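# Pack razor parts into their case and close the lid

## Task

Place the razor handle, the razor head and the blade packet each in its own seat inside the razor case, then push the lid all the way closed so it latches and does not spring open. At the finish the case must lie flat on the table, and neither gripper may be in contact with the case or any of the parts.

## Robot and tools

Robot: two six-joint arms, left_arm and right_arm, each ending in a two-finger gripper with a camera on the wrist (cam_left_wrist and cam_right_wrist, both 896x504). Every per-arm list uses this joint order: waist, shoulder, elbow, wrist pitch, wrist yaw, wrist roll. Stated ranges in rad: waist -2.618 to 3.054, shoulder 0.000 to 3.142, elbow 0.000 to 3.142, wrist pitch -1.571 to 1.571, wrist yaw -1.571 to 1.571, wrist roll -2.094 to 2.094. The true end stops can sit up to 0.059 rad either side of these.

Frame: one scene frame in metres. The origin is at table-top height, halfway between where the two bases nominally sit (real bases are slightly displaced). +x points out over the table, +z up, and left_arm is on the +y side; arm names do not match image left/right. On each gripper the fingers extend along its own +z and close along its y. end_effector_position is the point between the pads, roughly 1 cm short of the fingertips; it can be somewhat wrong, especially at long reach. Orientation is given as end_effector_quat_wxyz.

The row: every movement command is a row of 14 numbers, each in [-1, 1]: six joint values for left_arm, then left_arm opening, then six joint values for right_arm, then right_arm opening. Joint values are offsets, not poses, counted from the Joint targets printed in the latest result (not from the previous row). They are scaled: 1.0 equals 1.202 rad at the waist, 1.258 shoulder, 1.238 elbow, 2.073 wrist pitch, 2.022 wrist yaw and wrist roll. Sending the same offset again moves the joint further. Opening is absolute: +1 fully open, -1 closed. To hold an arm, give zeros for its joints; to leave a gripper alone, resend its current command (a 0 there means half open).

execute_actions: actions is a list of actions; each action is a table of up to 15 rows, one row per 1/30 s step; if shorter, its last row repeats to fill 15 steps. cameras picks the images returned ([] none; omitted, null or ["all"] all). An empty actions list only reports state. An action asking any joint to go more than 0.059 rad beyond its range is rejected for both arms.

move: target is one 14-number row, or up to 15 rows that may differ only in joint offsets, all measured from the same Joint targets. speed (rad/s, 0.01 to 2, default 0.5) caps the joint with the longest travel; one value or one per target. blend (rad) rounds corners between listed targets. opening_speed (per second on the -1..1 scale, at least 0.2) ramps the fingers instead of jumping. blocking=false returns early while motion continues; then call wait or stop before sending anything else. All joints finish together, so grippers trace curves; there is no obstacle avoidance and paths under 0.5 s are stretched. The result adds a move: line: done, off_target (resting more than 0.035 rad away), moving, held or fault, plus limits=held and the worst joint per lagging arm.

wait: seconds from 0 to 10; arms keep their last command. stop: brakes a running move (needs braking room). zoom_image: camera (cam_left_wrist or cam_right_wrist) and region [x0, y0, x1, y1] in image pixels, top-left origin, at most 504 by 504. finished_scene: scene = number of the scene you are ending; the first call only asks you to verify, the second ends it for good.

Results: Joint positions and Joint velocities per arm (rad, rad/s) plus the finger gap (m; 0.094 when fully open). Joint targets are the base for your next offsets. Joint torques include arm weight, carry offsets and noise; joints 1 to 3 wrap at ±28 N m. grip_measured is the finger opening on the command scale; grip_effort_nm is motor effort (negative closing) and not pad force. Tool commands lists present commands. Flags: "joint sent to its limit", "joint command not followed" (clearance check altered targets; it does not separate the two grippers), MOTOR HOT, OVER-TEMPERATURE FAULT (that arm folds up and idles for the rest of the scene).

Motion limits: joint speeds are capped; each joint's target may lead its measured angle by only 0.202 (waist), 0.258 (shoulder), 0.238 (elbow), 0.573 (wrist pitch), 0.522 (wrist yaw, roll) rad, and targets are scaled back if they would put the gripper over 100 mm from where it is. Unfinished motion must be recommanded. Tiny joint changes may not start. Drives have backlash and weak wrists.

Gripping: commanding just under the touch reading gives a light hold; about 0.11 below it the gripper squeezes at full force (roughly 50 to 62 N per pad). Release by commanding well above grip_measured.

Heat builds from holding loads, stretched poses or pushing against something; avoid long strain. Cameras come with pinhole calibration (K, distortion, T_world_to_cam); wrist images may lag during motion.

Avoid: dropping parts, letting anything leave the table, releasing moving parts, fast impacts, hard presses, and any contact between the two arms. Occasional outside tugs on held parts are possible. When an arm is blocked it keeps pushing; command its targets back past its measured positions.

Each tool is called after "Emit:" by a JSON object that holds its "fn" and its "kwargs".

## Session

Emit:
{"fn": "execute_actions", "kwargs": {"actions": []}}

Scene clock: 0.00 s.
left_arm: end_effector_position=(+0.3707, +0.0618, +0.1803) grip_measured=+1.000 grip_effort_nm=n/a end_effector_quat_wxyz=(+0.174, +0.293, +0.865, -0.368) | right_arm: end_effector_position=(+0.3970, -0.2237, +0.2055) grip_measured=+1.000 grip_effort_nm=n/a end_effector_quat_wxyz=(-0.305, +0.668, -0.612, -0.293)
Joint names: [waist, shoulder, elbow, wrist pitch, wrist yaw, wrist roll]
Joint positions: left_arm=[-0.115 1.821 1.376 -0.893 0.812 0.452 0.094] | right_arm=[0.011 1.905 1.74 -1.399 -0.874 -1.626 0.094]
Joint velocities: left_arm=[-0.012 0.012 -0.002 -0.081 -0.022 0.007 0] | right_arm=[-0.002 -0.007 -0.002 0.11 -0.022 -0.066 0]
Joint torques (N m): no reading
Motor temperatures (°C): left_arm=[25 30 29 26 24 24 24] | right_arm=[24 26 29 26 23 24 26]
Heat: left arm: 30 °C; right arm: 29 °C.
Joint targets: left_arm=[-0.114 1.808 1.388 -0.891 0.831 0.462] | right_arm=[0.011 1.884 1.758 -1.396 -0.899 -1.632]
Tool commands: left_gripper/opening=+1.0 right_gripper/opening=+1.0
camera_calibration:
cam_left_wrist: T_world_to_cam=[[-0.661447, -0.529847, 0.530802, 0.183237], [-0.70064, 0.689036, -0.18529, 0.285358], [-0.267566, -0.49446, -0.826993, 0.370434], [0, 0, 0, 1]] pos_world=[0.42025, 0.0836303, 0.261958]
cam_right_wrist: T_world_to_cam=[[0.997103, 0.0666997, 0.0365522, -0.387277], [0.0759045, -0.903215, -0.422423, -0.105849], [0.00483906, 0.423973, -0.905662, 0.369996], [0, 0, 0, 1]] pos_world=[0.392399, -0.226642, 0.304534]

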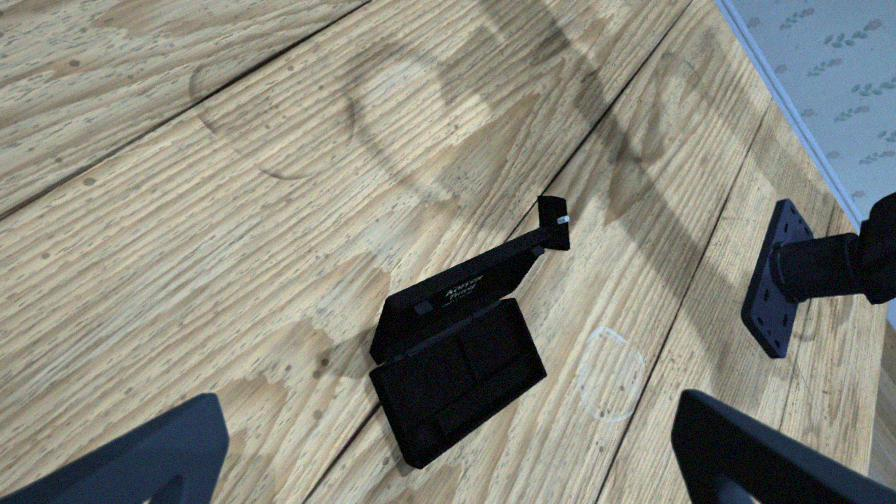

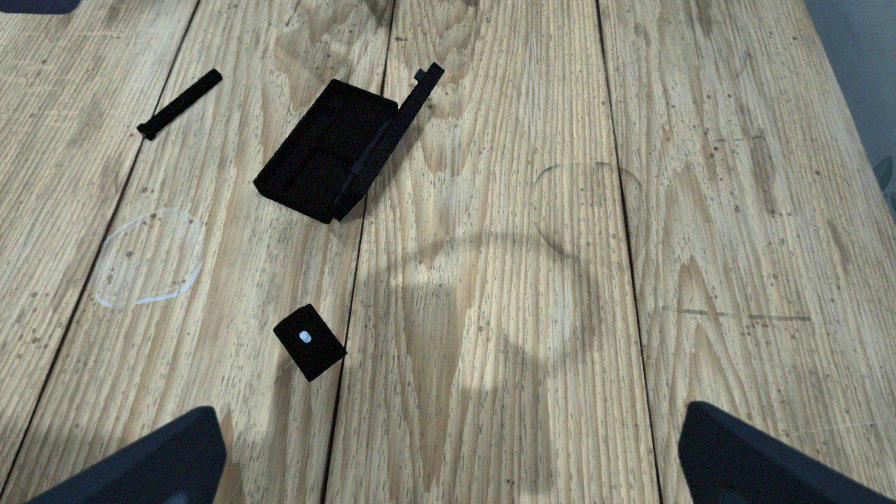

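Emit:
{"fn": "zoom_image", "kwargs": {"camera": "cam_right_wrist", "region": [120, 40, 460, 230]}}

Emit:
{"fn": "zoom_image", "kwargs": {"camera": "cam_left_wrist", "region": [350, 180, 600, 480]}}

Emit:
{"fn": "zoom_image", "kwargs": {"camera": "cam_right_wrist", "region": [240, 280, 380, 400]}}

Scaled by 1.482 from the camera's 896x504 image, which has a finer 1280x720 frame.

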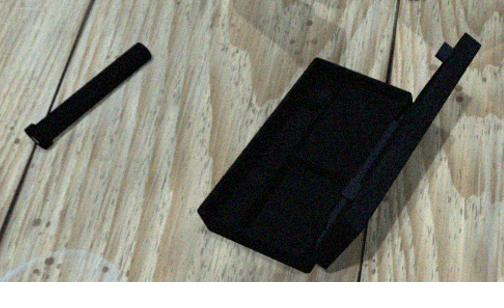

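Scaled by 1.680 from the camera's 896x504 image, which has a finer 1280x720 frame.

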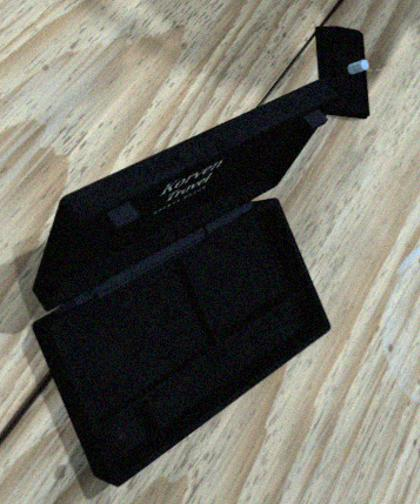

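Scaled by 3.600 from the camera's 896x504 image, which has a finer 1280x720 frame.

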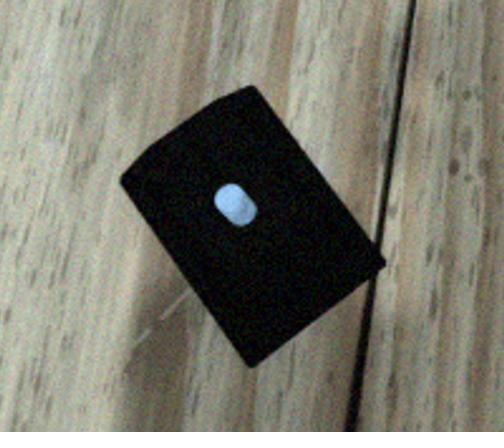

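Emit:
{"fn": "move", "kwargs": {"target": [0.230,-0.205,0.494,-0.246,-0.411,0.017,1,-0.254,-0.266,-0.004,-0.003,0.445,0.5,1], "speed": 0.8}}

Scene clock: 41.97 s.
left_arm: end_effector_position=(+0.3665, +0.2934, +0.3785) grip_measured=+1.000 grip_effort_nm=-0.012 end_effector_quat_wxyz=(+0.291, +0.149, +0.939, +0.101) | right_arm: end_effector_position=(+0.3651, -0.4640, +0.2487) grip_measured=+1.000 grip_effort_nm=-0.007 end_effector_quat_wxyz=(+0.147, -0.177, +0.970, -0.073)
Joint names: [waist, shoulder, elbow, wrist pitch, wrist yaw, wrist roll]
Joint positions: left_arm=[0.167 1.56 1.968 -1.352 0.004 0.497 0.094] | right_arm=[-0.299 1.582 1.74 -1.399 0 -0.64 0.094]
Joint velocities: left_arm=[-0.007 0.002 -0.007 0.066 0.007 -0.022 0] | right_arm=[-0.007 -0.002 -0.002 0.007 0.022 0.022 0]
Joint torques (N m): left_arm=[0.09 -7.15 8.54 1.02 -0.13 0.1] | right_arm=[-0.17 -7.95 5.89 0.99 0.12 0.12]
Motor temperatures (°C): left_arm=[25 34 30 26 24 24 24] | right_arm=[24 34 30 25 24 24 26]
Heat: left arm: 34 °C; right arm: 34 °C.
Joint targets: left_arm=[0.162 1.550 2.000 -1.400 0.000 0.496] | right_arm=[-0.295 1.549 1.753 -1.402 0.001 -0.621]
move: off_target (left_arm); left_arm: the wrist pitch is farthest, 0.049 rad from its target
camera_calibration:
cam_left_wrist: T_world_to_cam=[[-0.259907, -0.925059, -0.276972, 0.47248], [-0.951152, 0.294741, -0.0918594, 0.331645], [0.166611, 0.239567, -0.956477, 0.322191], [0, 0, 0, 1]] pos_world=[0.384565, 0.262136, 0.469497]
cam_right_wrist: T_world_to_cam=[[0.315792, -0.93103, 0.182916, -0.591567], [-0.943617, -0.287989, 0.163245, 0.209755], [-0.0993081, -0.224154, -0.969481, 0.264305], [0, 0, 0, 1]] pos_world=[0.410988, -0.431115, 0.330205]

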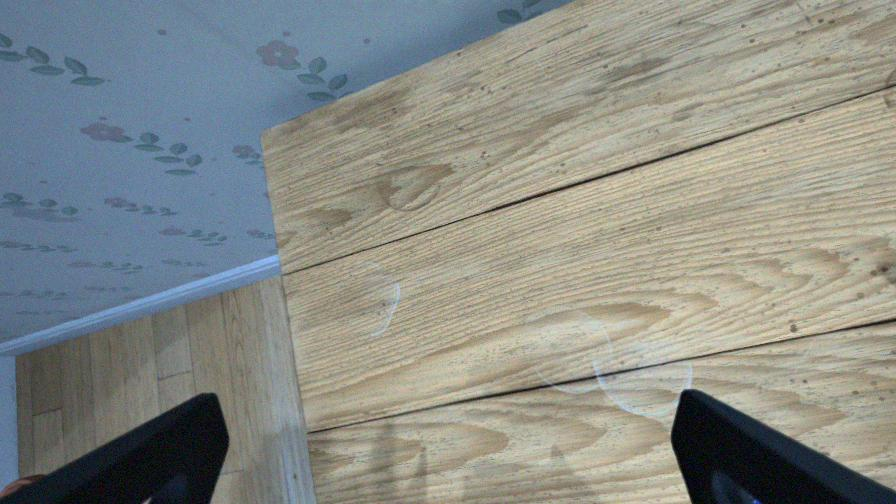

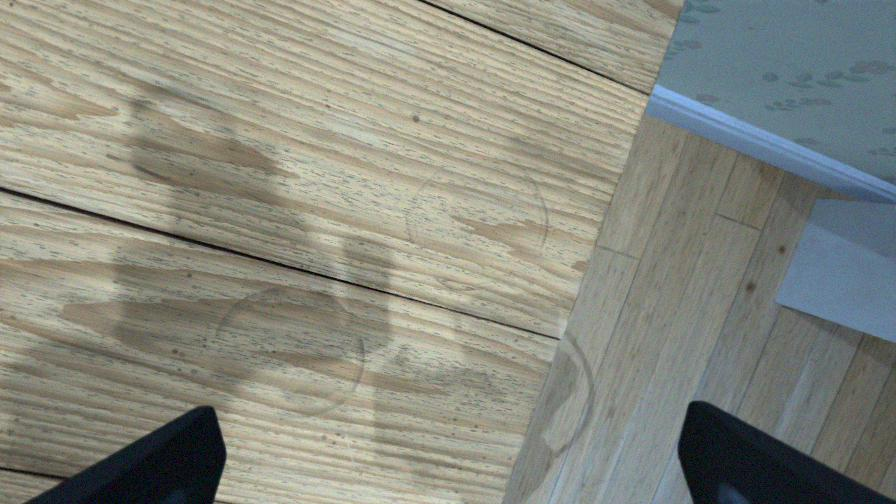

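Emit:
{"fn": "zoom_image", "kwargs": {"camera": "cam_left_wrist", "region": [650, 380, 896, 504]}}

Emit:
{"fn": "move", "kwargs": {"target": [-0.2,0,0,0,0,0.45,1,-0.1,0,0,0,0,-0.3,1], "speed": 0.8}}

Scaled by 2.049 from the camera's 896x504 image, which has a finer 1280x720 frame.

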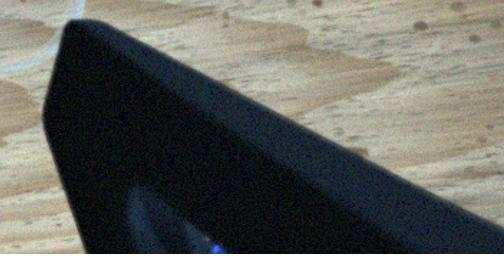

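Scene clock: 56.50 s.
left_arm: end_effector_position=(+0.3716, +0.2039, +0.3782) grip_measured=+1.000 grip_effort_nm=-0.022 end_effector_quat_wxyz=(+0.241, +0.639, +0.705, +0.191) | right_arm: end_effector_position=(+0.3535, -0.4976, +0.2487) grip_measured=+1.000 grip_effort_nm=-0.007 end_effector_quat_wxyz=(+0.113, -0.401, +0.901, -0.120)
Joint names: [waist, shoulder, elbow, wrist pitch, wrist yaw, wrist roll]
Joint positions: left_arm=[-0.081 1.56 1.968 -1.354 0.001 1.408 0.094] | right_arm=[-0.403 1.582 1.74 -1.399 0.003 -1.223 0.094]
Joint velocities: left_arm=[-0.007 -0.022 0.002 0.007 -0.022 -0.022 0] | right_arm=[-0.012 0.022 0.002 0.051 -0.037 -0.037 0]
Joint torques (N m): left_arm=[-0.35 -7.13 8.58 1.01 -0.1 0.1] | right_arm=[-0.46 -7.94 5.89 0.99 0.02 -0.12]
Motor temperatures (°C): left_arm=[25 32 30 27 24 24 24] | right_arm=[24 32 30 26 24 24 26]
Heat: left arm: 32 °C; right arm: 32 °C.
Joint targets: left_arm=[-0.078 1.550 2.000 -1.400 0.000 1.406] | right_arm=[-0.415 1.549 1.753 -1.402 0.001 -1.227]
move: off_target (left_arm); left_arm: the wrist pitch is farthest, 0.046 rad from its target
camera_calibration:
cam_left_wrist: T_world_to_cam=[[-0.822768, -0.0750902, -0.563395, 0.535133], [-0.286946, 0.910517, 0.297694, -0.156856], [0.490626, 0.406597, -0.770691, 0.117844], [0, 0, 0, 1]] pos_world=[0.337464, 0.135088, 0.439008]
cam_right_wrist: T_world_to_cam=[[0.692883, -0.657237, 0.296568, -0.64459], [-0.720939, -0.624233, 0.300966, -0.0910991], [-0.0126782, -0.422341, -0.906348, 0.110674], [0, 0, 0, 1]] pos_world=[0.382351, -0.433773, 0.318892]

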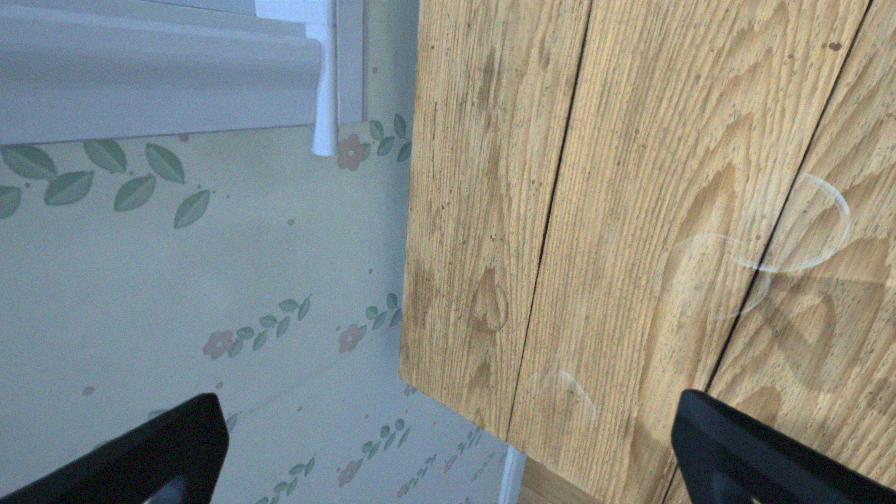

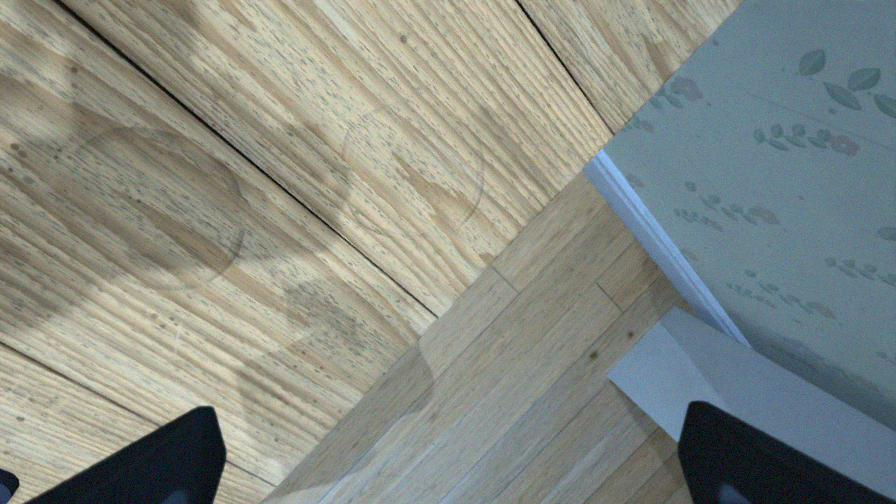

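Emit:
{"fn": "move", "kwargs": {"target": [0.3,0,0,0,0,-0.7,1,0.1,0,0,0,0,0.8,1], "speed": 0.8}}

Scene clock: 68.63 s.
left_arm: end_effector_position=(+0.3557, +0.3355, +0.3782) grip_measured=+1.000 grip_effort_nm=-0.037 end_effector_quat_wxyz=(+0.304, -0.140, +0.941, +0.047) | right_arm: end_effector_position=(+0.3647, -0.4654, +0.2487) grip_measured=+1.000 grip_effort_nm=-0.012 end_effector_quat_wxyz=(+0.164, +0.325, +0.931, +0.012)
Joint names: [waist, shoulder, elbow, wrist pitch, wrist yaw, wrist roll]
Joint positions: left_arm=[0.286 1.56 1.968 -1.354 0.001 0.006 0.094] | right_arm=[-0.308 1.582 1.74 -1.399 -0.009 0.385 0.094]
Joint velocities: left_arm=[0.002 0.002 0.007 -0.066 -0.007 -0.007 0] | right_arm=[-0.007 0.002 0.002 -0.081 -0.051 -0.037 0]
Joint torques (N m): left_arm=[0.28 -7.28 8.72 1.03 -0.11 -0.05] | right_arm=[0.57 -7.92 5.87 0.98 0.02 0.09]
Motor temperatures (°C): left_arm=[25 32 31 27 24 24 24] | right_arm=[24 32 30 26 24 24 26]
Heat: left arm: 32 °C; right arm: 32 °C.
Joint targets: left_arm=[0.283 1.550 2.000 -1.400 0.000 -0.009] | right_arm=[-0.295 1.549 1.753 -1.402 0.001 0.390]
move: off_target (left_arm); left_arm: the wrist pitch is farthest, 0.046 rad from its target
camera_calibration:
cam_left_wrist: T_world_to_cam=[[0.253432, -0.967338, -0.00537806, 0.237458], [-0.954604, -0.249189, -0.163203, 0.51966], [0.156533, 0.0464949, -0.986578, 0.393429], [0, 0, 0, 1]] pos_world=[0.374305, 0.340903, 0.474235]
cam_right_wrist: T_world_to_cam=[[-0.605713, -0.78305, -0.141224, -0.107235], [-0.79546, 0.591731, 0.130757, 0.572417], [-0.0188229, 0.191539, -0.981304, 0.430996], [0, 0, 0, 1]] pos_world=[0.398494, -0.505239, 0.332947]

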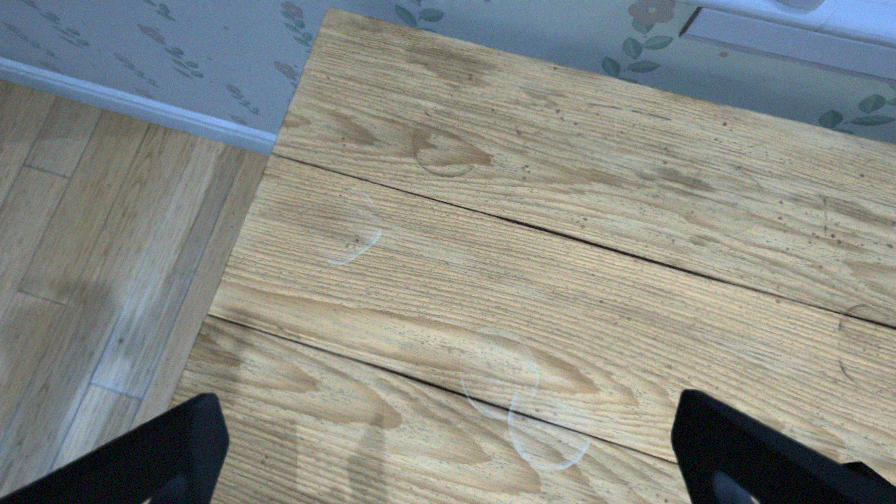

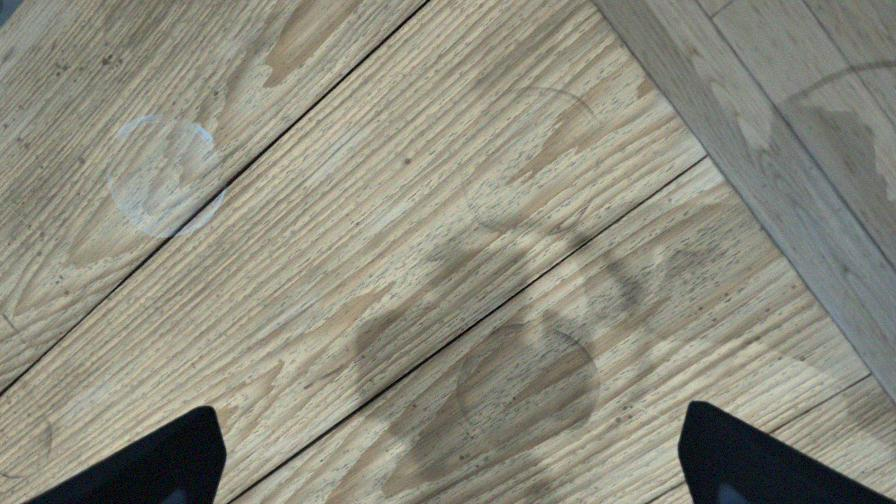

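Emit:
{"fn": "move", "kwargs": {"target": [-0.3,0,-0.24,-0.08,0,0,1,0,0,0,0,0,0,1], "speed": 0.8, "cameras": ["cam_left_wrist"]}}

Scene clock: 83.50 s.
left_arm: end_effector_position=(+0.3036, +0.2075, +0.2812) grip_measured=+1.000 grip_effort_nm=-0.042 end_effector_quat_wxyz=(+0.094, +0.036, +0.995, -0.002) | right_arm: end_effector_position=(+0.3647, -0.4654, +0.2487) grip_measured=+1.000 grip_effort_nm=-0.012 end_effector_quat_wxyz=(+0.164, +0.326, +0.931, +0.012)
Joint names: [waist, shoulder, elbow, wrist pitch, wrist yaw, wrist roll]
Joint positions: left_arm=[-0.086 1.559 1.717 -1.541 -0.002 0.003 0.094] | right_arm=[-0.308 1.582 1.74 -1.399 -0.009 0.386 0.094]
Joint velocities: left_arm=[-0.002 -0.017 -0.012 -0.022 0.007 -0.051 0] | right_arm=[0.017 0.002 -0.002 -0.007 -0.007 -0.037 0]
Joint torques (N m): left_arm=[0.1 -7.2 5 0.39 -0.09 -0.06] | right_arm=[0.57 -7.94 5.89 0.98 0.02 0.08]
Motor temperatures (°C): left_arm=[25 31 31 27 24 24 24] | right_arm=[24 31 30 26 24 24 26]
Heat: left arm: 31 °C; right arm: 31 °C.
Joint targets: left_arm=[-0.078 1.550 1.703 -1.566 0.000 -0.009] | right_arm=[-0.295 1.549 1.753 -1.402 0.001 0.390]
move: done
camera_calibration:
cam_left_wrist: T_world_to_cam=[[-0.109243, -0.993947, 0.0116576, 0.237185], [-0.95688, 0.10833, 0.269527, 0.22706], [-0.269158, 0.0182891, -0.962922, 0.440212], [0, 0, 0, 1]] pos_world=[0.361667, 0.2031, 0.359926]
Images, in order (width x height): cam_left_wrist 896x504.

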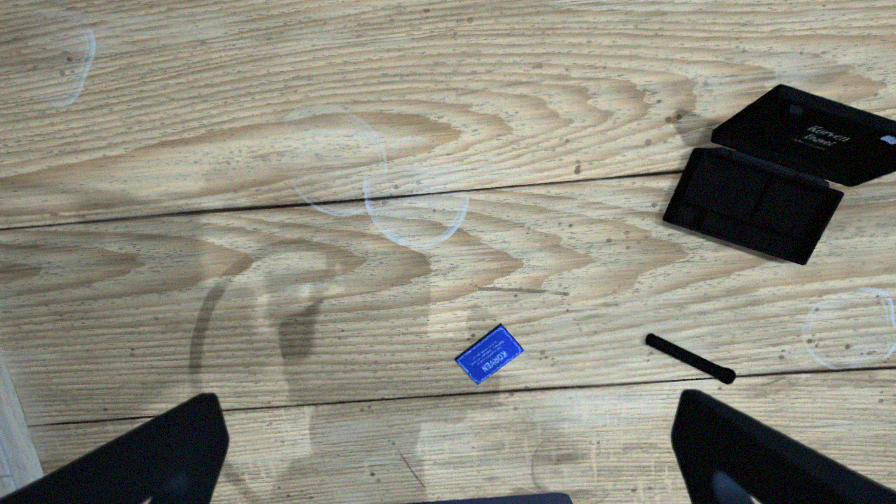

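Emit:
{"fn": "move", "kwargs": {"target": [-0.176,-0.279,-0.795,0.230,0,0.371,1,0,0,0,0,0,0,1], "speed": 0.8, "cameras": ["cam_left_wrist"]}}

Scene clock: 117.33 s.
left_arm: end_effector_position=(+0.1687, +0.1844, +0.1008) grip_measured=+1.000 grip_effort_nm=-0.037 end_effector_quat_wxyz=(-0.017, +0.477, +0.879, -0.003) | right_arm: end_effector_position=(+0.3647, -0.4654, +0.2487) grip_measured=+1.000 grip_effort_nm=-0.017 end_effector_quat_wxyz=(+0.164, +0.326, +0.931, +0.012)
Joint names: [waist, shoulder, elbow, wrist pitch, wrist yaw, wrist roll]
Joint positions: left_arm=[-0.284 1.223 0.732 -1.114 -0.002 0.727 0.094] | right_arm=[-0.308 1.582 1.74 -1.399 -0.009 0.386 0.094]
Joint velocities: left_arm=[-0.027 -0.007 -0.032 -0.007 -0.022 -0.022 0] | right_arm=[0.002 -0.012 -0.007 -0.022 -0.007 0.037 0]
Joint torques (N m): left_arm=[-0.5 -4.98 4.93 0.45 -0.08 0.12] | right_arm=[0.59 -7.92 5.9 0.99 0.02 0.07]
Motor temperatures (°C): left_arm=[25 31 29 26 24 24 24] | right_arm=[24 31 30 26 24 24 26]
Heat: left arm: 31 °C; right arm: 31 °C.
Joint targets: left_arm=[-0.290 1.199 0.718 -1.090 0.000 0.741] | right_arm=[-0.295 1.549 1.753 -1.402 0.001 0.390]
move: done
camera_calibration:
cam_left_wrist: T_world_to_cam=[[-0.855333, -0.516298, 0.0429066, 0.236188], [-0.43944, 0.766877, 0.467752, -0.079591], [-0.274404, 0.381229, -0.882818, 0.156529], [0, 0, 0, 1]] pos_world=[0.209996, 0.123306, 0.165282]
Images, in order (width x height): cam_left_wrist 896x504.

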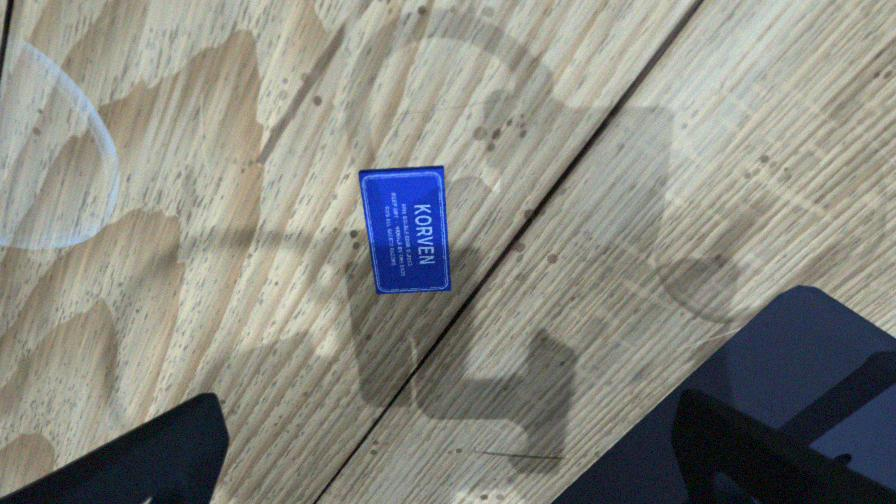

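Emit:
{"fn": "move", "kwargs": {"target": [[0.057,0.109,-0.135,0.147,0,0.030,1,0,0,0,0,0,0,1],[0.057,0.181,-0.190,0.224,0,0.030,1,0,0,0,0,0,0,1]], "speed": 0.4, "cameras": ["cam_left_wrist"]}}

Scene clock: 144.97 s.
left_arm: end_effector_position=(+0.1784, +0.1908, +0.0155) grip_measured=+1.000 grip_effort_nm=-0.037 end_effector_quat_wxyz=(-0.006, +0.482, +0.876, -0.001) | right_arm: end_effector_position=(+0.3647, -0.4654, +0.2487) grip_measured=+1.000 grip_effort_nm=-0.017 end_effector_quat_wxyz=(+0.164, +0.326, +0.931, +0.012)
Joint names: [waist, shoulder, elbow, wrist pitch, wrist yaw, wrist roll]
Joint positions: left_arm=[-0.233 1.427 0.496 -0.651 -0.002 0.788 0.094] | right_arm=[-0.308 1.582 1.74 -1.399 -0.009 0.386 0.094]
Joint velocities: left_arm=[-0.002 0.012 0.002 0.051 0.022 -0.037 0] | right_arm=[0.012 0.007 -0.002 -0.051 -0.037 -0.066 0]
Joint torques (N m): left_arm=[0.38 -4.04 4.25 0.53 -0.09 0.07] | right_arm=[0.61 -7.95 5.9 0.98 0.02 0.06]
Motor temperatures (°C): left_arm=[25 30 29 26 24 24 24] | right_arm=[24 31 30 26 24 24 26]
Heat: left arm: 30 °C; right arm: 31 °C.
Joint targets: left_arm=[-0.221 1.426 0.483 -0.625 0.000 0.802] | right_arm=[-0.295 1.549 1.753 -1.402 0.001 0.390]
move: done
camera_calibration:
cam_left_wrist: T_world_to_cam=[[-0.861592, -0.506849, 0.0276383, 0.251004], [-0.441237, 0.774752, 0.452847, -0.0413703], [-0.250937, 0.377974, -0.89116, 0.0780596], [0, 0, 0, 1]] pos_world=[0.217597, 0.129768, 0.0813607]
Images, in order (width x height): cam_left_wrist 896x504.

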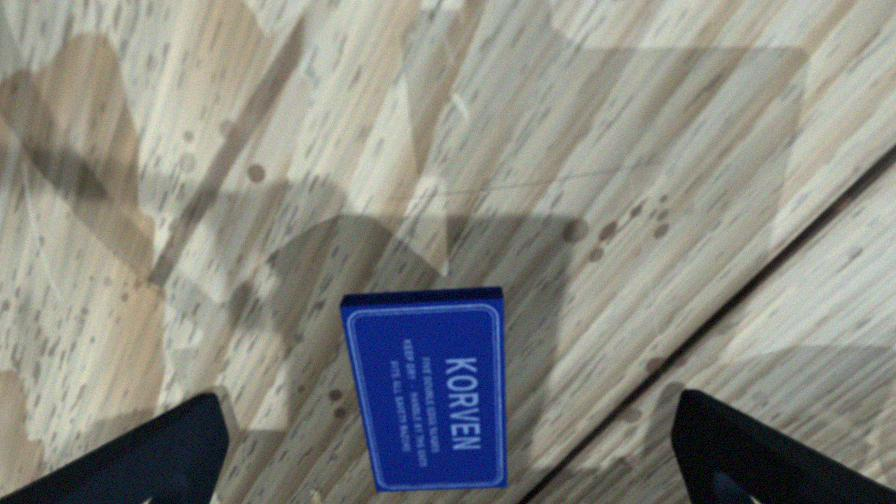

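Emit:
{"fn": "move", "kwargs": {"target": [0,0,0,0,0,0.01,-0.5,0,0,0,0,0,0,1], "opening_speed": 0.7, "cameras": ["cam_left_wrist"]}}

Scene clock: 151.47 s.
left_arm: end_effector_position=(+0.1777, +0.1898, +0.0158) grip_measured=-0.496 grip_effort_nm=-0.198 end_effector_quat_wxyz=(-0.005, +0.492, +0.871, -0.004) | right_arm: end_effector_position=(+0.3647, -0.4654, +0.2487) grip_measured=+1.000 grip_effort_nm=-0.017 end_effector_quat_wxyz=(+0.164, +0.326, +0.931, +0.012)
Joint names: [waist, shoulder, elbow, wrist pitch, wrist yaw, wrist roll]
Joint positions: left_arm=[-0.233 1.425 0.496 -0.654 0.004 0.811 0.024] | right_arm=[-0.308 1.582 1.74 -1.399 -0.009 0.386 0.094]
Joint velocities: left_arm=[-0.022 0.017 -0.007 -0.051 0.022 -0.022 0] | right_arm=[-0.017 0.017 -0.002 0.037 -0.007 -0.022 0]
Joint torques (N m): left_arm=[0.39 -3.95 4.05 0.53 -0.07 0.1] | right_arm=[0.58 -7.94 5.85 0.97 0.02 0.07]
Motor temperatures (°C): left_arm=[25 30 29 26 24 24 24] | right_arm=[24 31 30 26 24 24 26]
Heat: left arm: 30 °C; right arm: 31 °C.
Joint targets: left_arm=[-0.221 1.426 0.483 -0.625 0.000 0.822] | right_arm=[-0.295 1.549 1.753 -1.402 0.001 0.390]
move: done
camera_calibration:
cam_left_wrist: T_world_to_cam=[[-0.8729, -0.486777, 0.0330654, 0.247973], [-0.422033, 0.787328, 0.449447, -0.0468243], [-0.244814, 0.378368, -0.892695, 0.0773098], [0, 0, 0, 1]] pos_world=[0.215621, 0.128322, 0.0818598]
Images, in order (width x height): cam_left_wrist 896x504.

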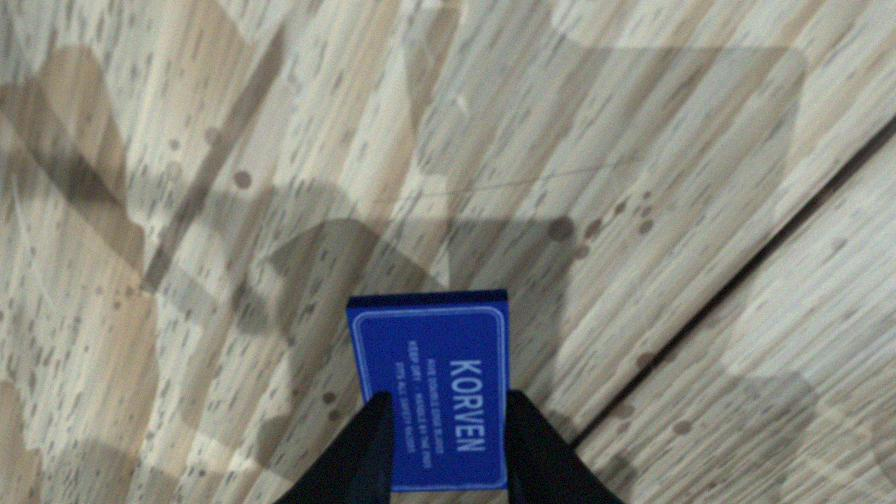

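Emit:
{"fn": "move", "kwargs": {"target": [0,-0.180,0.191,-0.224,0,0,-0.6,-0.5,0,0,0,0,0,1], "cameras": ["cam_left_wrist"]}}

Emit:
{"fn": "move", "kwargs": {"target": [-0.623,0.730,0.905,-0.098,0,0.098,-0.6,0,0,0,0,0,0,1], "cameras": ["cam_left_wrist"]}}

Scene clock: 173.10 s.
left_arm: end_effector_position=(+0.1654, +0.1939, +0.0894) grip_measured=-0.599 grip_effort_nm=-0.076 end_effector_quat_wxyz=(-0.020, +0.491, +0.871, -0.004) | right_arm: end_effector_position=(+0.2571, -0.6301, +0.2487) grip_measured=+1.000 grip_effort_nm=-0.012 end_effector_quat_wxyz=(+0.160, +0.584, +0.795, -0.037)
Joint names: [waist, shoulder, elbow, wrist pitch, wrist yaw, wrist roll]
Joint positions: left_arm=[-0.233 1.22 0.683 -1.074 -0.004 0.81 0.019] | right_arm=[-0.902 1.582 1.74 -1.399 -0.007 0.386 0.094]
Joint velocities: left_arm=[-0.007 -0.012 -0.007 -0.051 0.007 -0.022 0] | right_arm=[0.002 -0.017 0.007 -0.007 -0.007 -0.051 0]
Joint torques (N m): left_arm=[0.36 -4.52 9.18 -0.02 -0.06 0.1] | right_arm=[-0.01 -7.88 5.9 1 0.01 0.07]
Motor temperatures (°C): left_arm=[25 30 29 26 24 24 24] | right_arm=[24 31 30 26 24 24 26]
Heat: left arm: 30 °C; right arm: 31 °C.
Joint targets: left_arm=[-0.221 1.200 0.720 -1.090 0.000 0.822] | right_arm=[-0.896 1.549 1.753 -1.402 0.001 0.390]
move: off_target (left_arm); left_arm: the elbow is farthest, 0.036 rad from its target
camera_calibration:
cam_left_wrist: T_world_to_cam=[[-0.871219, -0.488488, 0.0485535, 0.235548], [-0.411437, 0.780571, 0.470562, -0.090601], [-0.267763, 0.389986, -0.88103, 0.138956], [0, 0, 0, 1]] pos_world=[0.205144, 0.131592, 0.153621]
Images, in order (width x height): cam_left_wrist 896x504.

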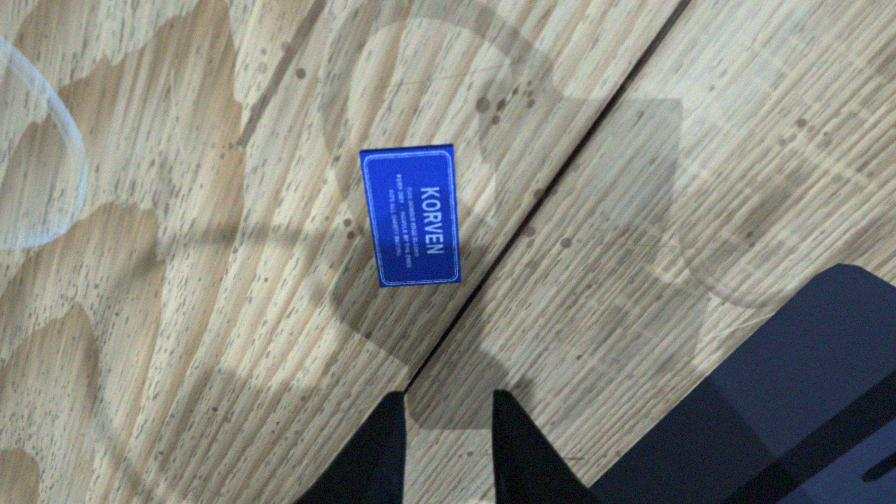

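Scene clock: 176.03 s.
left_arm: end_effector_position=(+0.2391, -0.1032, +0.1245) grip_measured=-0.599 grip_effort_nm=-0.081 end_effector_quat_wxyz=(-0.007, +0.836, +0.548, +0.002) | right_arm: end_effector_position=(+0.2571, -0.6301, +0.2487) grip_measured=+1.000 grip_effort_nm=-0.012 end_effector_quat_wxyz=(+0.160, +0.584, +0.795, -0.037)
Joint names: [waist, shoulder, elbow, wrist pitch, wrist yaw, wrist roll]
Joint positions: left_arm=[-0.981 2.106 1.797 -1.275 -0.005 1.015 0.019] | right_arm=[-0.902 1.582 1.74 -1.399 -0.007 0.386 0.094]
Joint velocities: left_arm=[-0.007 0.007 0.002 0.022 -0.022 0.007 0] | right_arm=[-0.012 -0.017 -0.002 0.022 -0.037 0.022 0]
Joint torques (N m): left_arm=[0.42 -11.21 10.03 0.02 -0.05 0.11] | right_arm=[0.03 -7.91 5.87 0.98 0 0.07]
Motor temperatures (°C): left_arm=[25 30 30 26 24 24 24] | right_arm=[24 31 30 26 24 24 26]
Heat: left arm: 30 °C; right arm: 31 °C.
Joint targets: left_arm=[-0.970 2.118 1.840 -1.293 0.000 1.020] | right_arm=[-0.896 1.549 1.753 -1.402 0.001 0.390]
move: off_target (left_arm); left_arm: the elbow is farthest, 0.044 rad from its target
camera_calibration:
cam_left_wrist: T_world_to_cam=[[-0.902698, 0.429182, 0.0306521, 0.257367], [0.39492, 0.79814, 0.454983, -0.0339452], [0.170806, 0.422818, -0.889972, 0.205165], [0, 0, 0, 1]] pos_world=[0.210687, -0.170111, 0.190147]
Images, in order (width x height): cam_left_wrist 896x504.

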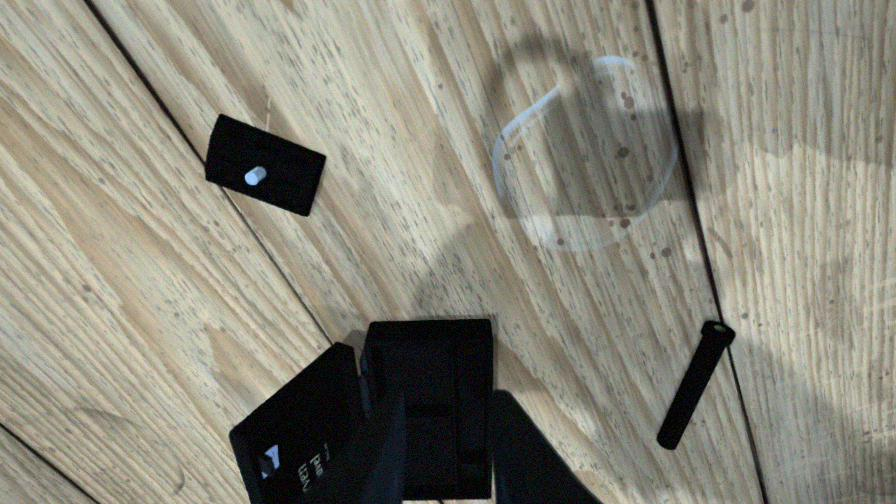

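Emit:
{"fn": "zoom_image", "kwargs": {"camera": "cam_left_wrist", "region": [220, 300, 560, 504]}}

Scaled by 1.482 from the camera's 896x504 image, which has a finer 1280x720 frame.

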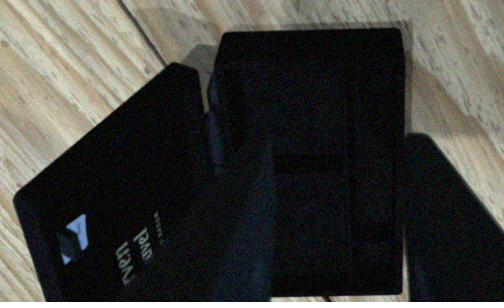

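Emit:
{"fn": "move", "kwargs": {"target": [0.623,-0.730,-0.905,0.098,0,-0.089,0.3,0,0,0,0,0,0,1], "speed": 0.8, "cameras": []}}

Emit:
{"fn": "move", "kwargs": {"target": [0,0.199,-0.202,0.241,0,0,0.3,0,0,0,0,0,0,1], "speed": 0.3, "cameras": ["cam_left_wrist"]}}

Scene clock: 204.03 s.
left_arm: end_effector_position=(+0.1727, +0.1953, +0.1017) grip_measured=+0.299 grip_effort_nm=0.061 end_effector_quat_wxyz=(-0.014, +0.504, +0.863, -0.001) | right_arm: end_effector_position=(+0.2571, -0.6301, +0.2487) grip_measured=+1.000 grip_effort_nm=-0.017 end_effector_quat_wxyz=(+0.160, +0.584, +0.795, -0.037)
Joint names: [waist, shoulder, elbow, wrist pitch, wrist yaw, wrist roll]
Joint positions: left_arm=[-0.219 1.221 0.735 -1.113 -0.007 0.854 0.061] | right_arm=[-0.902 1.582 1.74 -1.399 -0.007 0.386 0.094]
Joint velocities: left_arm=[0.012 0.022 -0.007 -0.007 0.007 0.051 0] | right_arm=[0.017 0.007 -0.012 -0.066 -0.066 -0.007 0]
Joint torques (N m): left_arm=[0.35 -4.86 4.94 0.45 -0.02 -0.06] | right_arm=[0.01 -7.91 5.87 0.98 0 0.07]
Motor temperatures (°C): left_arm=[25 32 30 26 24 24 24] | right_arm=[24 31 30 26 24 24 25]
Heat: left arm: 32 °C; right arm: 31 °C.
Joint targets: left_arm=[-0.221 1.200 0.720 -1.090 0.000 0.840] | right_arm=[-0.896 1.549 1.753 -1.402 0.001 0.390]
move: done
No camera images: "cameras" was empty.

Scene clock: 206.00 s.
left_arm: end_effector_position=(+0.1749, +0.1943, +0.0115) grip_measured=+0.299 grip_effort_nm=0.056 end_effector_quat_wxyz=(-0.015, +0.499, +0.866, -0.001) | right_arm: end_effector_position=(+0.2571, -0.6301, +0.2487) grip_measured=+1.000 grip_effort_nm=-0.017 end_effector_quat_wxyz=(+0.160, +0.584, +0.795, -0.037)
Joint names: [waist, shoulder, elbow, wrist pitch, wrist yaw, wrist roll]
Joint positions: left_arm=[-0.222 1.444 0.488 -0.645 -0.007 0.839 0.061] | right_arm=[-0.902 1.582 1.74 -1.399 -0.007 0.386 0.094]
Joint velocities: left_arm=[-0.007 0.002 0.007 -0.037 0.081 -0.051 -0.001] | right_arm=[0.012 -0.002 0.007 0.022 0.007 -0.007 0]
Joint torques (N m): left_arm=[0.39 -3.55 3.6 0.81 -0.04 -0.01] | right_arm=[0.02 -7.91 5.89 0.99 0.01 0.08]
Motor temperatures (°C): left_arm=[25 32 30 26 24 24 24] | right_arm=[24 32 30 26 24 24 25]
Heat: left arm: 32 °C; right arm: 32 °C.
Joint targets: left_arm=[-0.221 1.450 0.470 -0.590 0.000 0.840] | right_arm=[-0.896 1.549 1.753 -1.402 0.001 0.390]
move: off_target (left_arm); left_arm: the wrist pitch is farthest, 0.054 rad from its target
camera_calibration:
cam_left_wrist: T_world_to_cam=[[-0.880578, -0.472276, 0.0392199, 0.246309], [-0.401976, 0.7882, 0.466001, -0.0534353], [-0.250994, 0.394584, -0.883915, 0.0689742], [0, 0, 0, 1]] pos_world=[0.212727, 0.131227, 0.076208]
Images, in order (width x height): cam_left_wrist 896x504.

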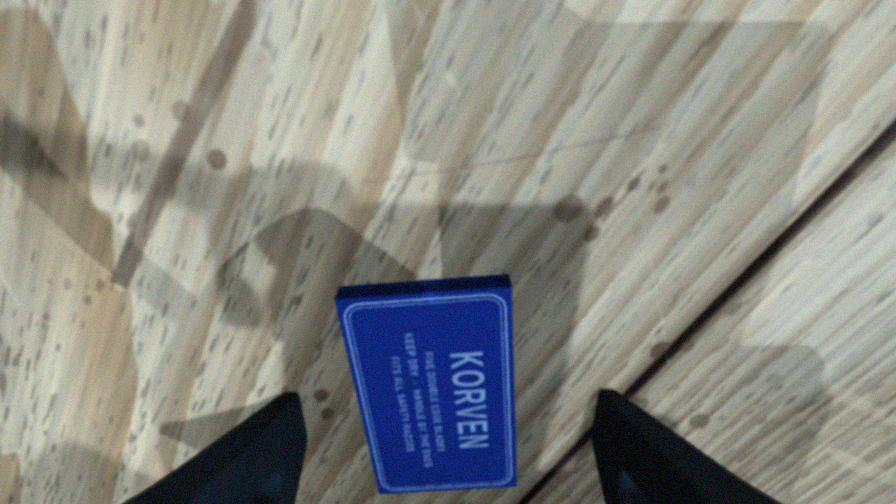

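Emit:
{"fn": "move", "kwargs": {"target": [0,0,-0.012,0.015,0,0,0.3,0,0,0,0,0,0,1], "speed": 0.3, "cameras": []}}

Emit:
{"fn": "move", "kwargs": {"target": [0,0,0,0,0,0,-0.6,0,0,0,0,0,0,1], "opening_speed": 0.7, "cameras": ["cam_left_wrist"]}}

Scene clock: 215.17 s.
left_arm: end_effector_position=(+0.1746, +0.1944, +0.0112) grip_measured=+0.299 grip_effort_nm=0.056 end_effector_quat_wxyz=(-0.015, +0.500, +0.866, +0.000) | right_arm: end_effector_position=(+0.2571, -0.6301, +0.2487) grip_measured=+1.000 grip_effort_nm=-0.027 end_effector_quat_wxyz=(+0.160, +0.584, +0.795, -0.037)
Joint names: [waist, shoulder, elbow, wrist pitch, wrist yaw, wrist roll]
Joint positions: left_arm=[-0.224 1.442 0.485 -0.642 -0.008 0.839 0.061] | right_arm=[-0.902 1.582 1.74 -1.399 -0.007 0.386 0.094]
Joint velocities: left_arm=[0.002 0.002 -0.007 -0.051 -0.066 -0.022 -0.001] | right_arm=[0.002 0.002 -0.022 0.022 -0.037 -0.066 0]
Joint torques (N m): left_arm=[0.47 -3.4 2.78 1.13 -0.03 -0.02] | right_arm=[0.06 -7.94 5.93 0.99 0 0.06]
Motor temperatures (°C): left_arm=[25 31 29 26 24 24 24] | right_arm=[24 32 30 26 24 24 25]
Heat: left arm: 31 °C; right arm: 32 °C.
Joint targets: left_arm=[-0.221 1.450 0.455 -0.559 0.000 0.840] | right_arm=[-0.896 1.549 1.753 -1.402 0.001 0.390]
move: off_target (left_arm); left_arm: the wrist pitch is farthest, 0.083 rad from its target
No camera images: "cameras" was empty.

Scene clock: 216.67 s.
left_arm: end_effector_position=(+0.1776, +0.1918, +0.0111) grip_measured=-0.425 grip_effort_nm=-1.013 end_effector_quat_wxyz=(-0.006, +0.499, +0.866, -0.004) | right_arm: end_effector_position=(+0.2571, -0.6301, +0.2487) grip_measured=+1.000 grip_effort_nm=-0.017 end_effector_quat_wxyz=(+0.160, +0.584, +0.795, -0.037)
Joint names: [waist, shoulder, elbow, wrist pitch, wrist yaw, wrist roll]
Joint positions: left_arm=[-0.222 1.442 0.485 -0.628 0.004 0.839 0.027] | right_arm=[-0.902 1.582 1.74 -1.399 -0.007 0.386 0.094]
Joint velocities: left_arm=[-0.012 -0.002 -0.002 0.051 -0.022 -0.007 0] | right_arm=[0.002 -0.002 -0.007 -0.037 -0.037 -0.066 0]
Joint torques (N m): left_arm=[0.36 -3.47 2.69 1.01 -0.02 -0.02] | right_arm=[0.06 -7.94 5.89 0.98 0.01 0.07]
Motor temperatures (°C): left_arm=[25 30 29 26 24 24 24] | right_arm=[24 32 30 26 24 24 25]
Heat: left arm: 30 °C; right arm: 32 °C.
Joint targets: left_arm=[-0.221 1.450 0.455 -0.559 0.000 0.840] | right_arm=[-0.896 1.549 1.753 -1.402 0.001 0.390]
move: off_target (left_arm); left_arm: the wrist pitch is farthest, 0.069 rad from its target
camera_calibration:
cam_left_wrist: T_world_to_cam=[[-0.880938, -0.47198, 0.0343843, 0.247571], [-0.408029, 0.794359, 0.450007, -0.0500912], [-0.239708, 0.382399, -0.892363, 0.0706897], [0, 0, 0, 1]] pos_world=[0.214601, 0.129607, 0.0771097]
Images, in order (width x height): cam_left_wrist 896x504.

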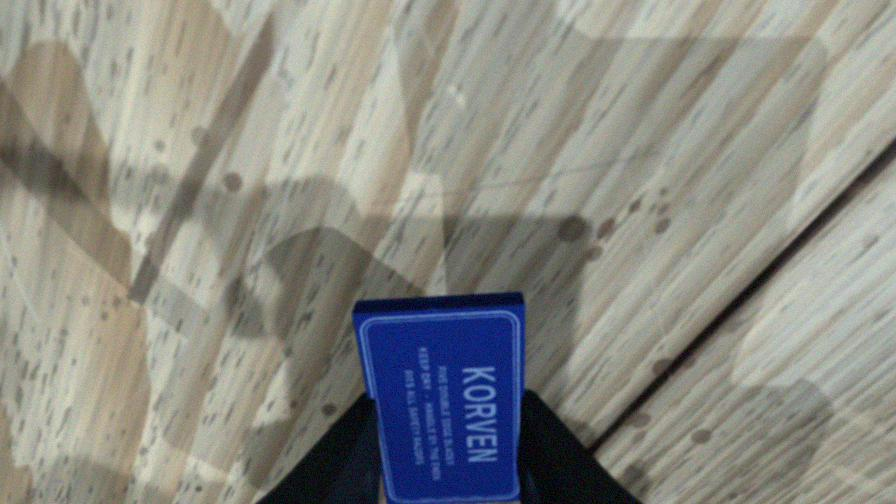

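Emit:
{"fn": "move", "kwargs": {"target": [0,-0.199,0.220,-0.26,0,0,-0.6,0.6,0.13,0.08,-0.04,0,0.4,1], "speed": 0.6, "cameras": ["cam_left_wrist"]}}

Emit:
{"fn": "move", "kwargs": {"target": [0,0,0,0,0,0,-0.6,0.719,0.135,0.075,-0.041,0,0.421,-1], "speed": 0.8, "cameras": ["cam_right_wrist"]}}

Scene clock: 230.80 s.
left_arm: end_effector_position=(+0.1657, +0.1965, +0.0909) grip_measured=-0.428 grip_effort_nm=-1.033 end_effector_quat_wxyz=(-0.022, +0.502, +0.864, -0.003) | right_arm: end_effector_position=(+0.3868, -0.4211, +0.2239) grip_measured=+1.000 grip_effort_nm=-0.022 end_effector_quat_wxyz=(+0.093, +0.618, +0.779, +0.058)
Joint names: [waist, shoulder, elbow, wrist pitch, wrist yaw, wrist roll]
Joint positions: left_arm=[-0.222 1.22 0.689 -1.084 -0.008 0.846 0.027] | right_arm=[-0.167 1.709 1.805 -1.448 -0.007 1.195 0.094]
Joint velocities: left_arm=[0.007 0.002 0.002 -0.051 0.022 -0.007 0.001] | right_arm=[0.017 -0.002 -0.017 -0.022 -0.007 -0.022 0]
Joint torques (N m): left_arm=[0.35 -4.59 9.24 -0.04 -0.01 0.01] | right_arm=[-0.12 -6.2 9.16 0.48 0 0.07]
Motor temperatures (°C): left_arm=[25 30 29 27 24 24 24] | right_arm=[24 31 30 26 24 24 25]
Heat: left arm: 30 °C; right arm: 31 °C.
Joint targets: left_arm=[-0.221 1.200 0.727 -1.098 0.000 0.840] | right_arm=[-0.174 1.713 1.852 -1.485 0.001 1.199]
move: off_target (left_arm, right_arm); left_arm: the elbow is farthest, 0.038 rad from its target; right_arm: the elbow is farthest, 0.047 rad from its target
camera_calibration:
cam_left_wrist: T_world_to_cam=[[-0.883611, -0.465645, 0.0490519, 0.23442], [-0.389627, 0.789341, 0.474481, -0.0989163], [-0.259658, 0.400145, -0.878898, 0.135821], [0, 0, 0, 1]] pos_world=[0.203862, 0.132887, 0.154808]
Images, in order (width x height): cam_left_wrist 896x504.

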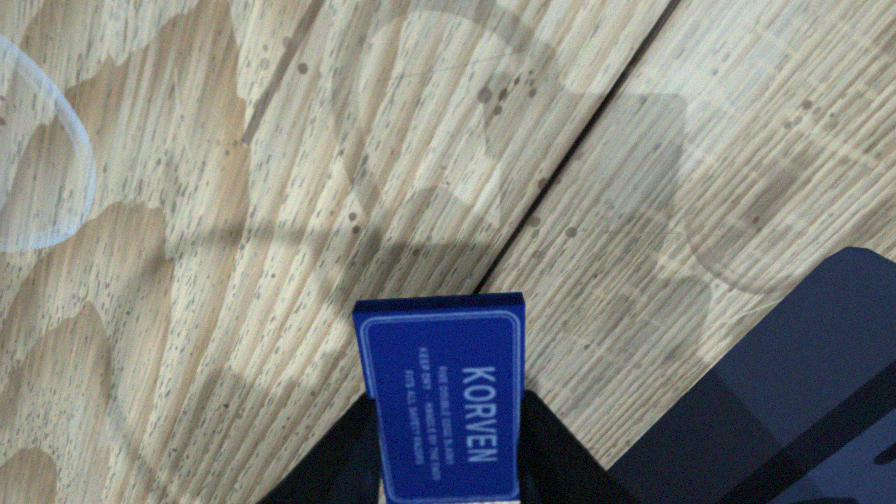

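Scene clock: 232.77 s.
left_arm: end_effector_position=(+0.1657, +0.1965, +0.0909) grip_measured=-0.428 grip_effort_nm=-1.033 end_effector_quat_wxyz=(-0.022, +0.502, +0.864, -0.003) | right_arm: end_effector_position=(+0.3118, -0.1326, +0.1914) grip_measured=-0.986 grip_effort_nm=-0.745 end_effector_quat_wxyz=(+0.003, +0.610, +0.792, +0.036)
Joint names: [waist, shoulder, elbow, wrist pitch, wrist yaw, wrist roll]
Joint positions: left_arm=[-0.222 1.22 0.689 -1.084 -0.008 0.846 0.027] | right_arm=[0.7 1.878 1.901 -1.523 -0.009 2.032 0.001]
Joint velocities: left_arm=[-0.002 -0.012 -0.017 -0.051 0.007 0.007 0.001] | right_arm=[-0.002 -0.002 0.002 -0.007 0.037 -0.037 0]
Joint torques (N m): left_arm=[0.42 -4.56 9.33 -0.01 -0.01 -0.01] | right_arm=[-0.61 -7.53 8.7 0.22 0.03 0.08]
Motor temperatures (°C): left_arm=[25 30 29 26 24 24 24] | right_arm=[24 31 30 26 23 24 26]
Heat: left arm: 30 °C; right arm: 31 °C.
Joint targets: left_arm=[-0.221 1.200 0.727 -1.098 0.000 0.840] | right_arm=[0.690 1.882 1.945 -1.558 0.001 2.050]
joint sent to its limit (right arm) — the wrist pitch, lower limit.
move: off_target (left_arm, right_arm); left_arm: the elbow is farthest, 0.038 rad from its target; right_arm: the wrist pitch is farthest, 0.047 rad from its target
camera_calibration:
cam_right_wrist: T_world_to_cam=[[-0.967401, -0.243736, -0.0687671, 0.283683], [-0.247648, 0.853655, 0.458196, 0.142178], [-0.0529754, 0.460289, -0.886187, 0.338111], [0, 0, 0, 1]] pos_world=[0.327557, -0.207856, 0.253993]
Images, in order (width x height): cam_right_wrist 896x504.

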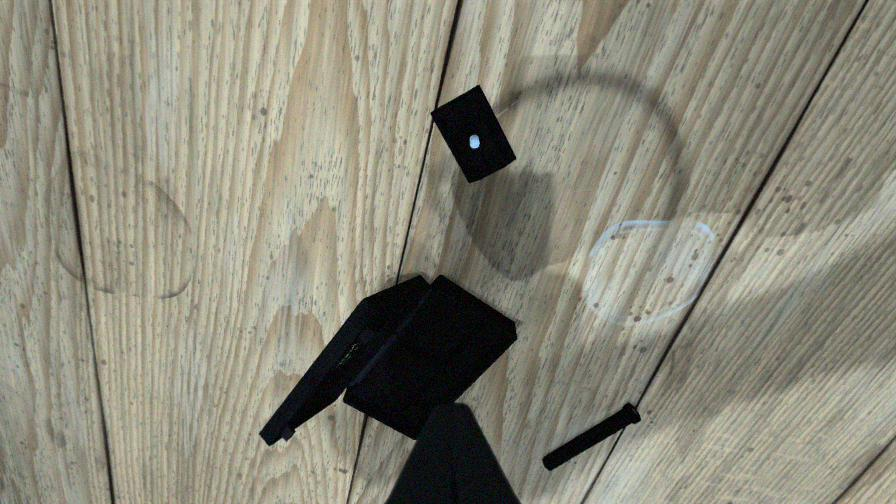

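Emit:
{"fn": "zoom_image", "kwargs": {"camera": "cam_right_wrist", "region": [330, 260, 540, 450]}}

Scaled by 2.400 from the camera's 896x504 image, which has a finer 1280x720 frame.

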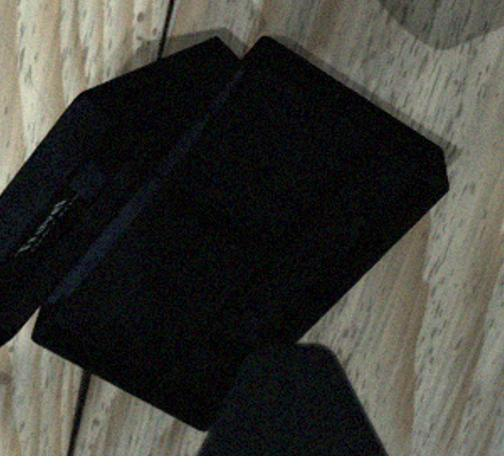

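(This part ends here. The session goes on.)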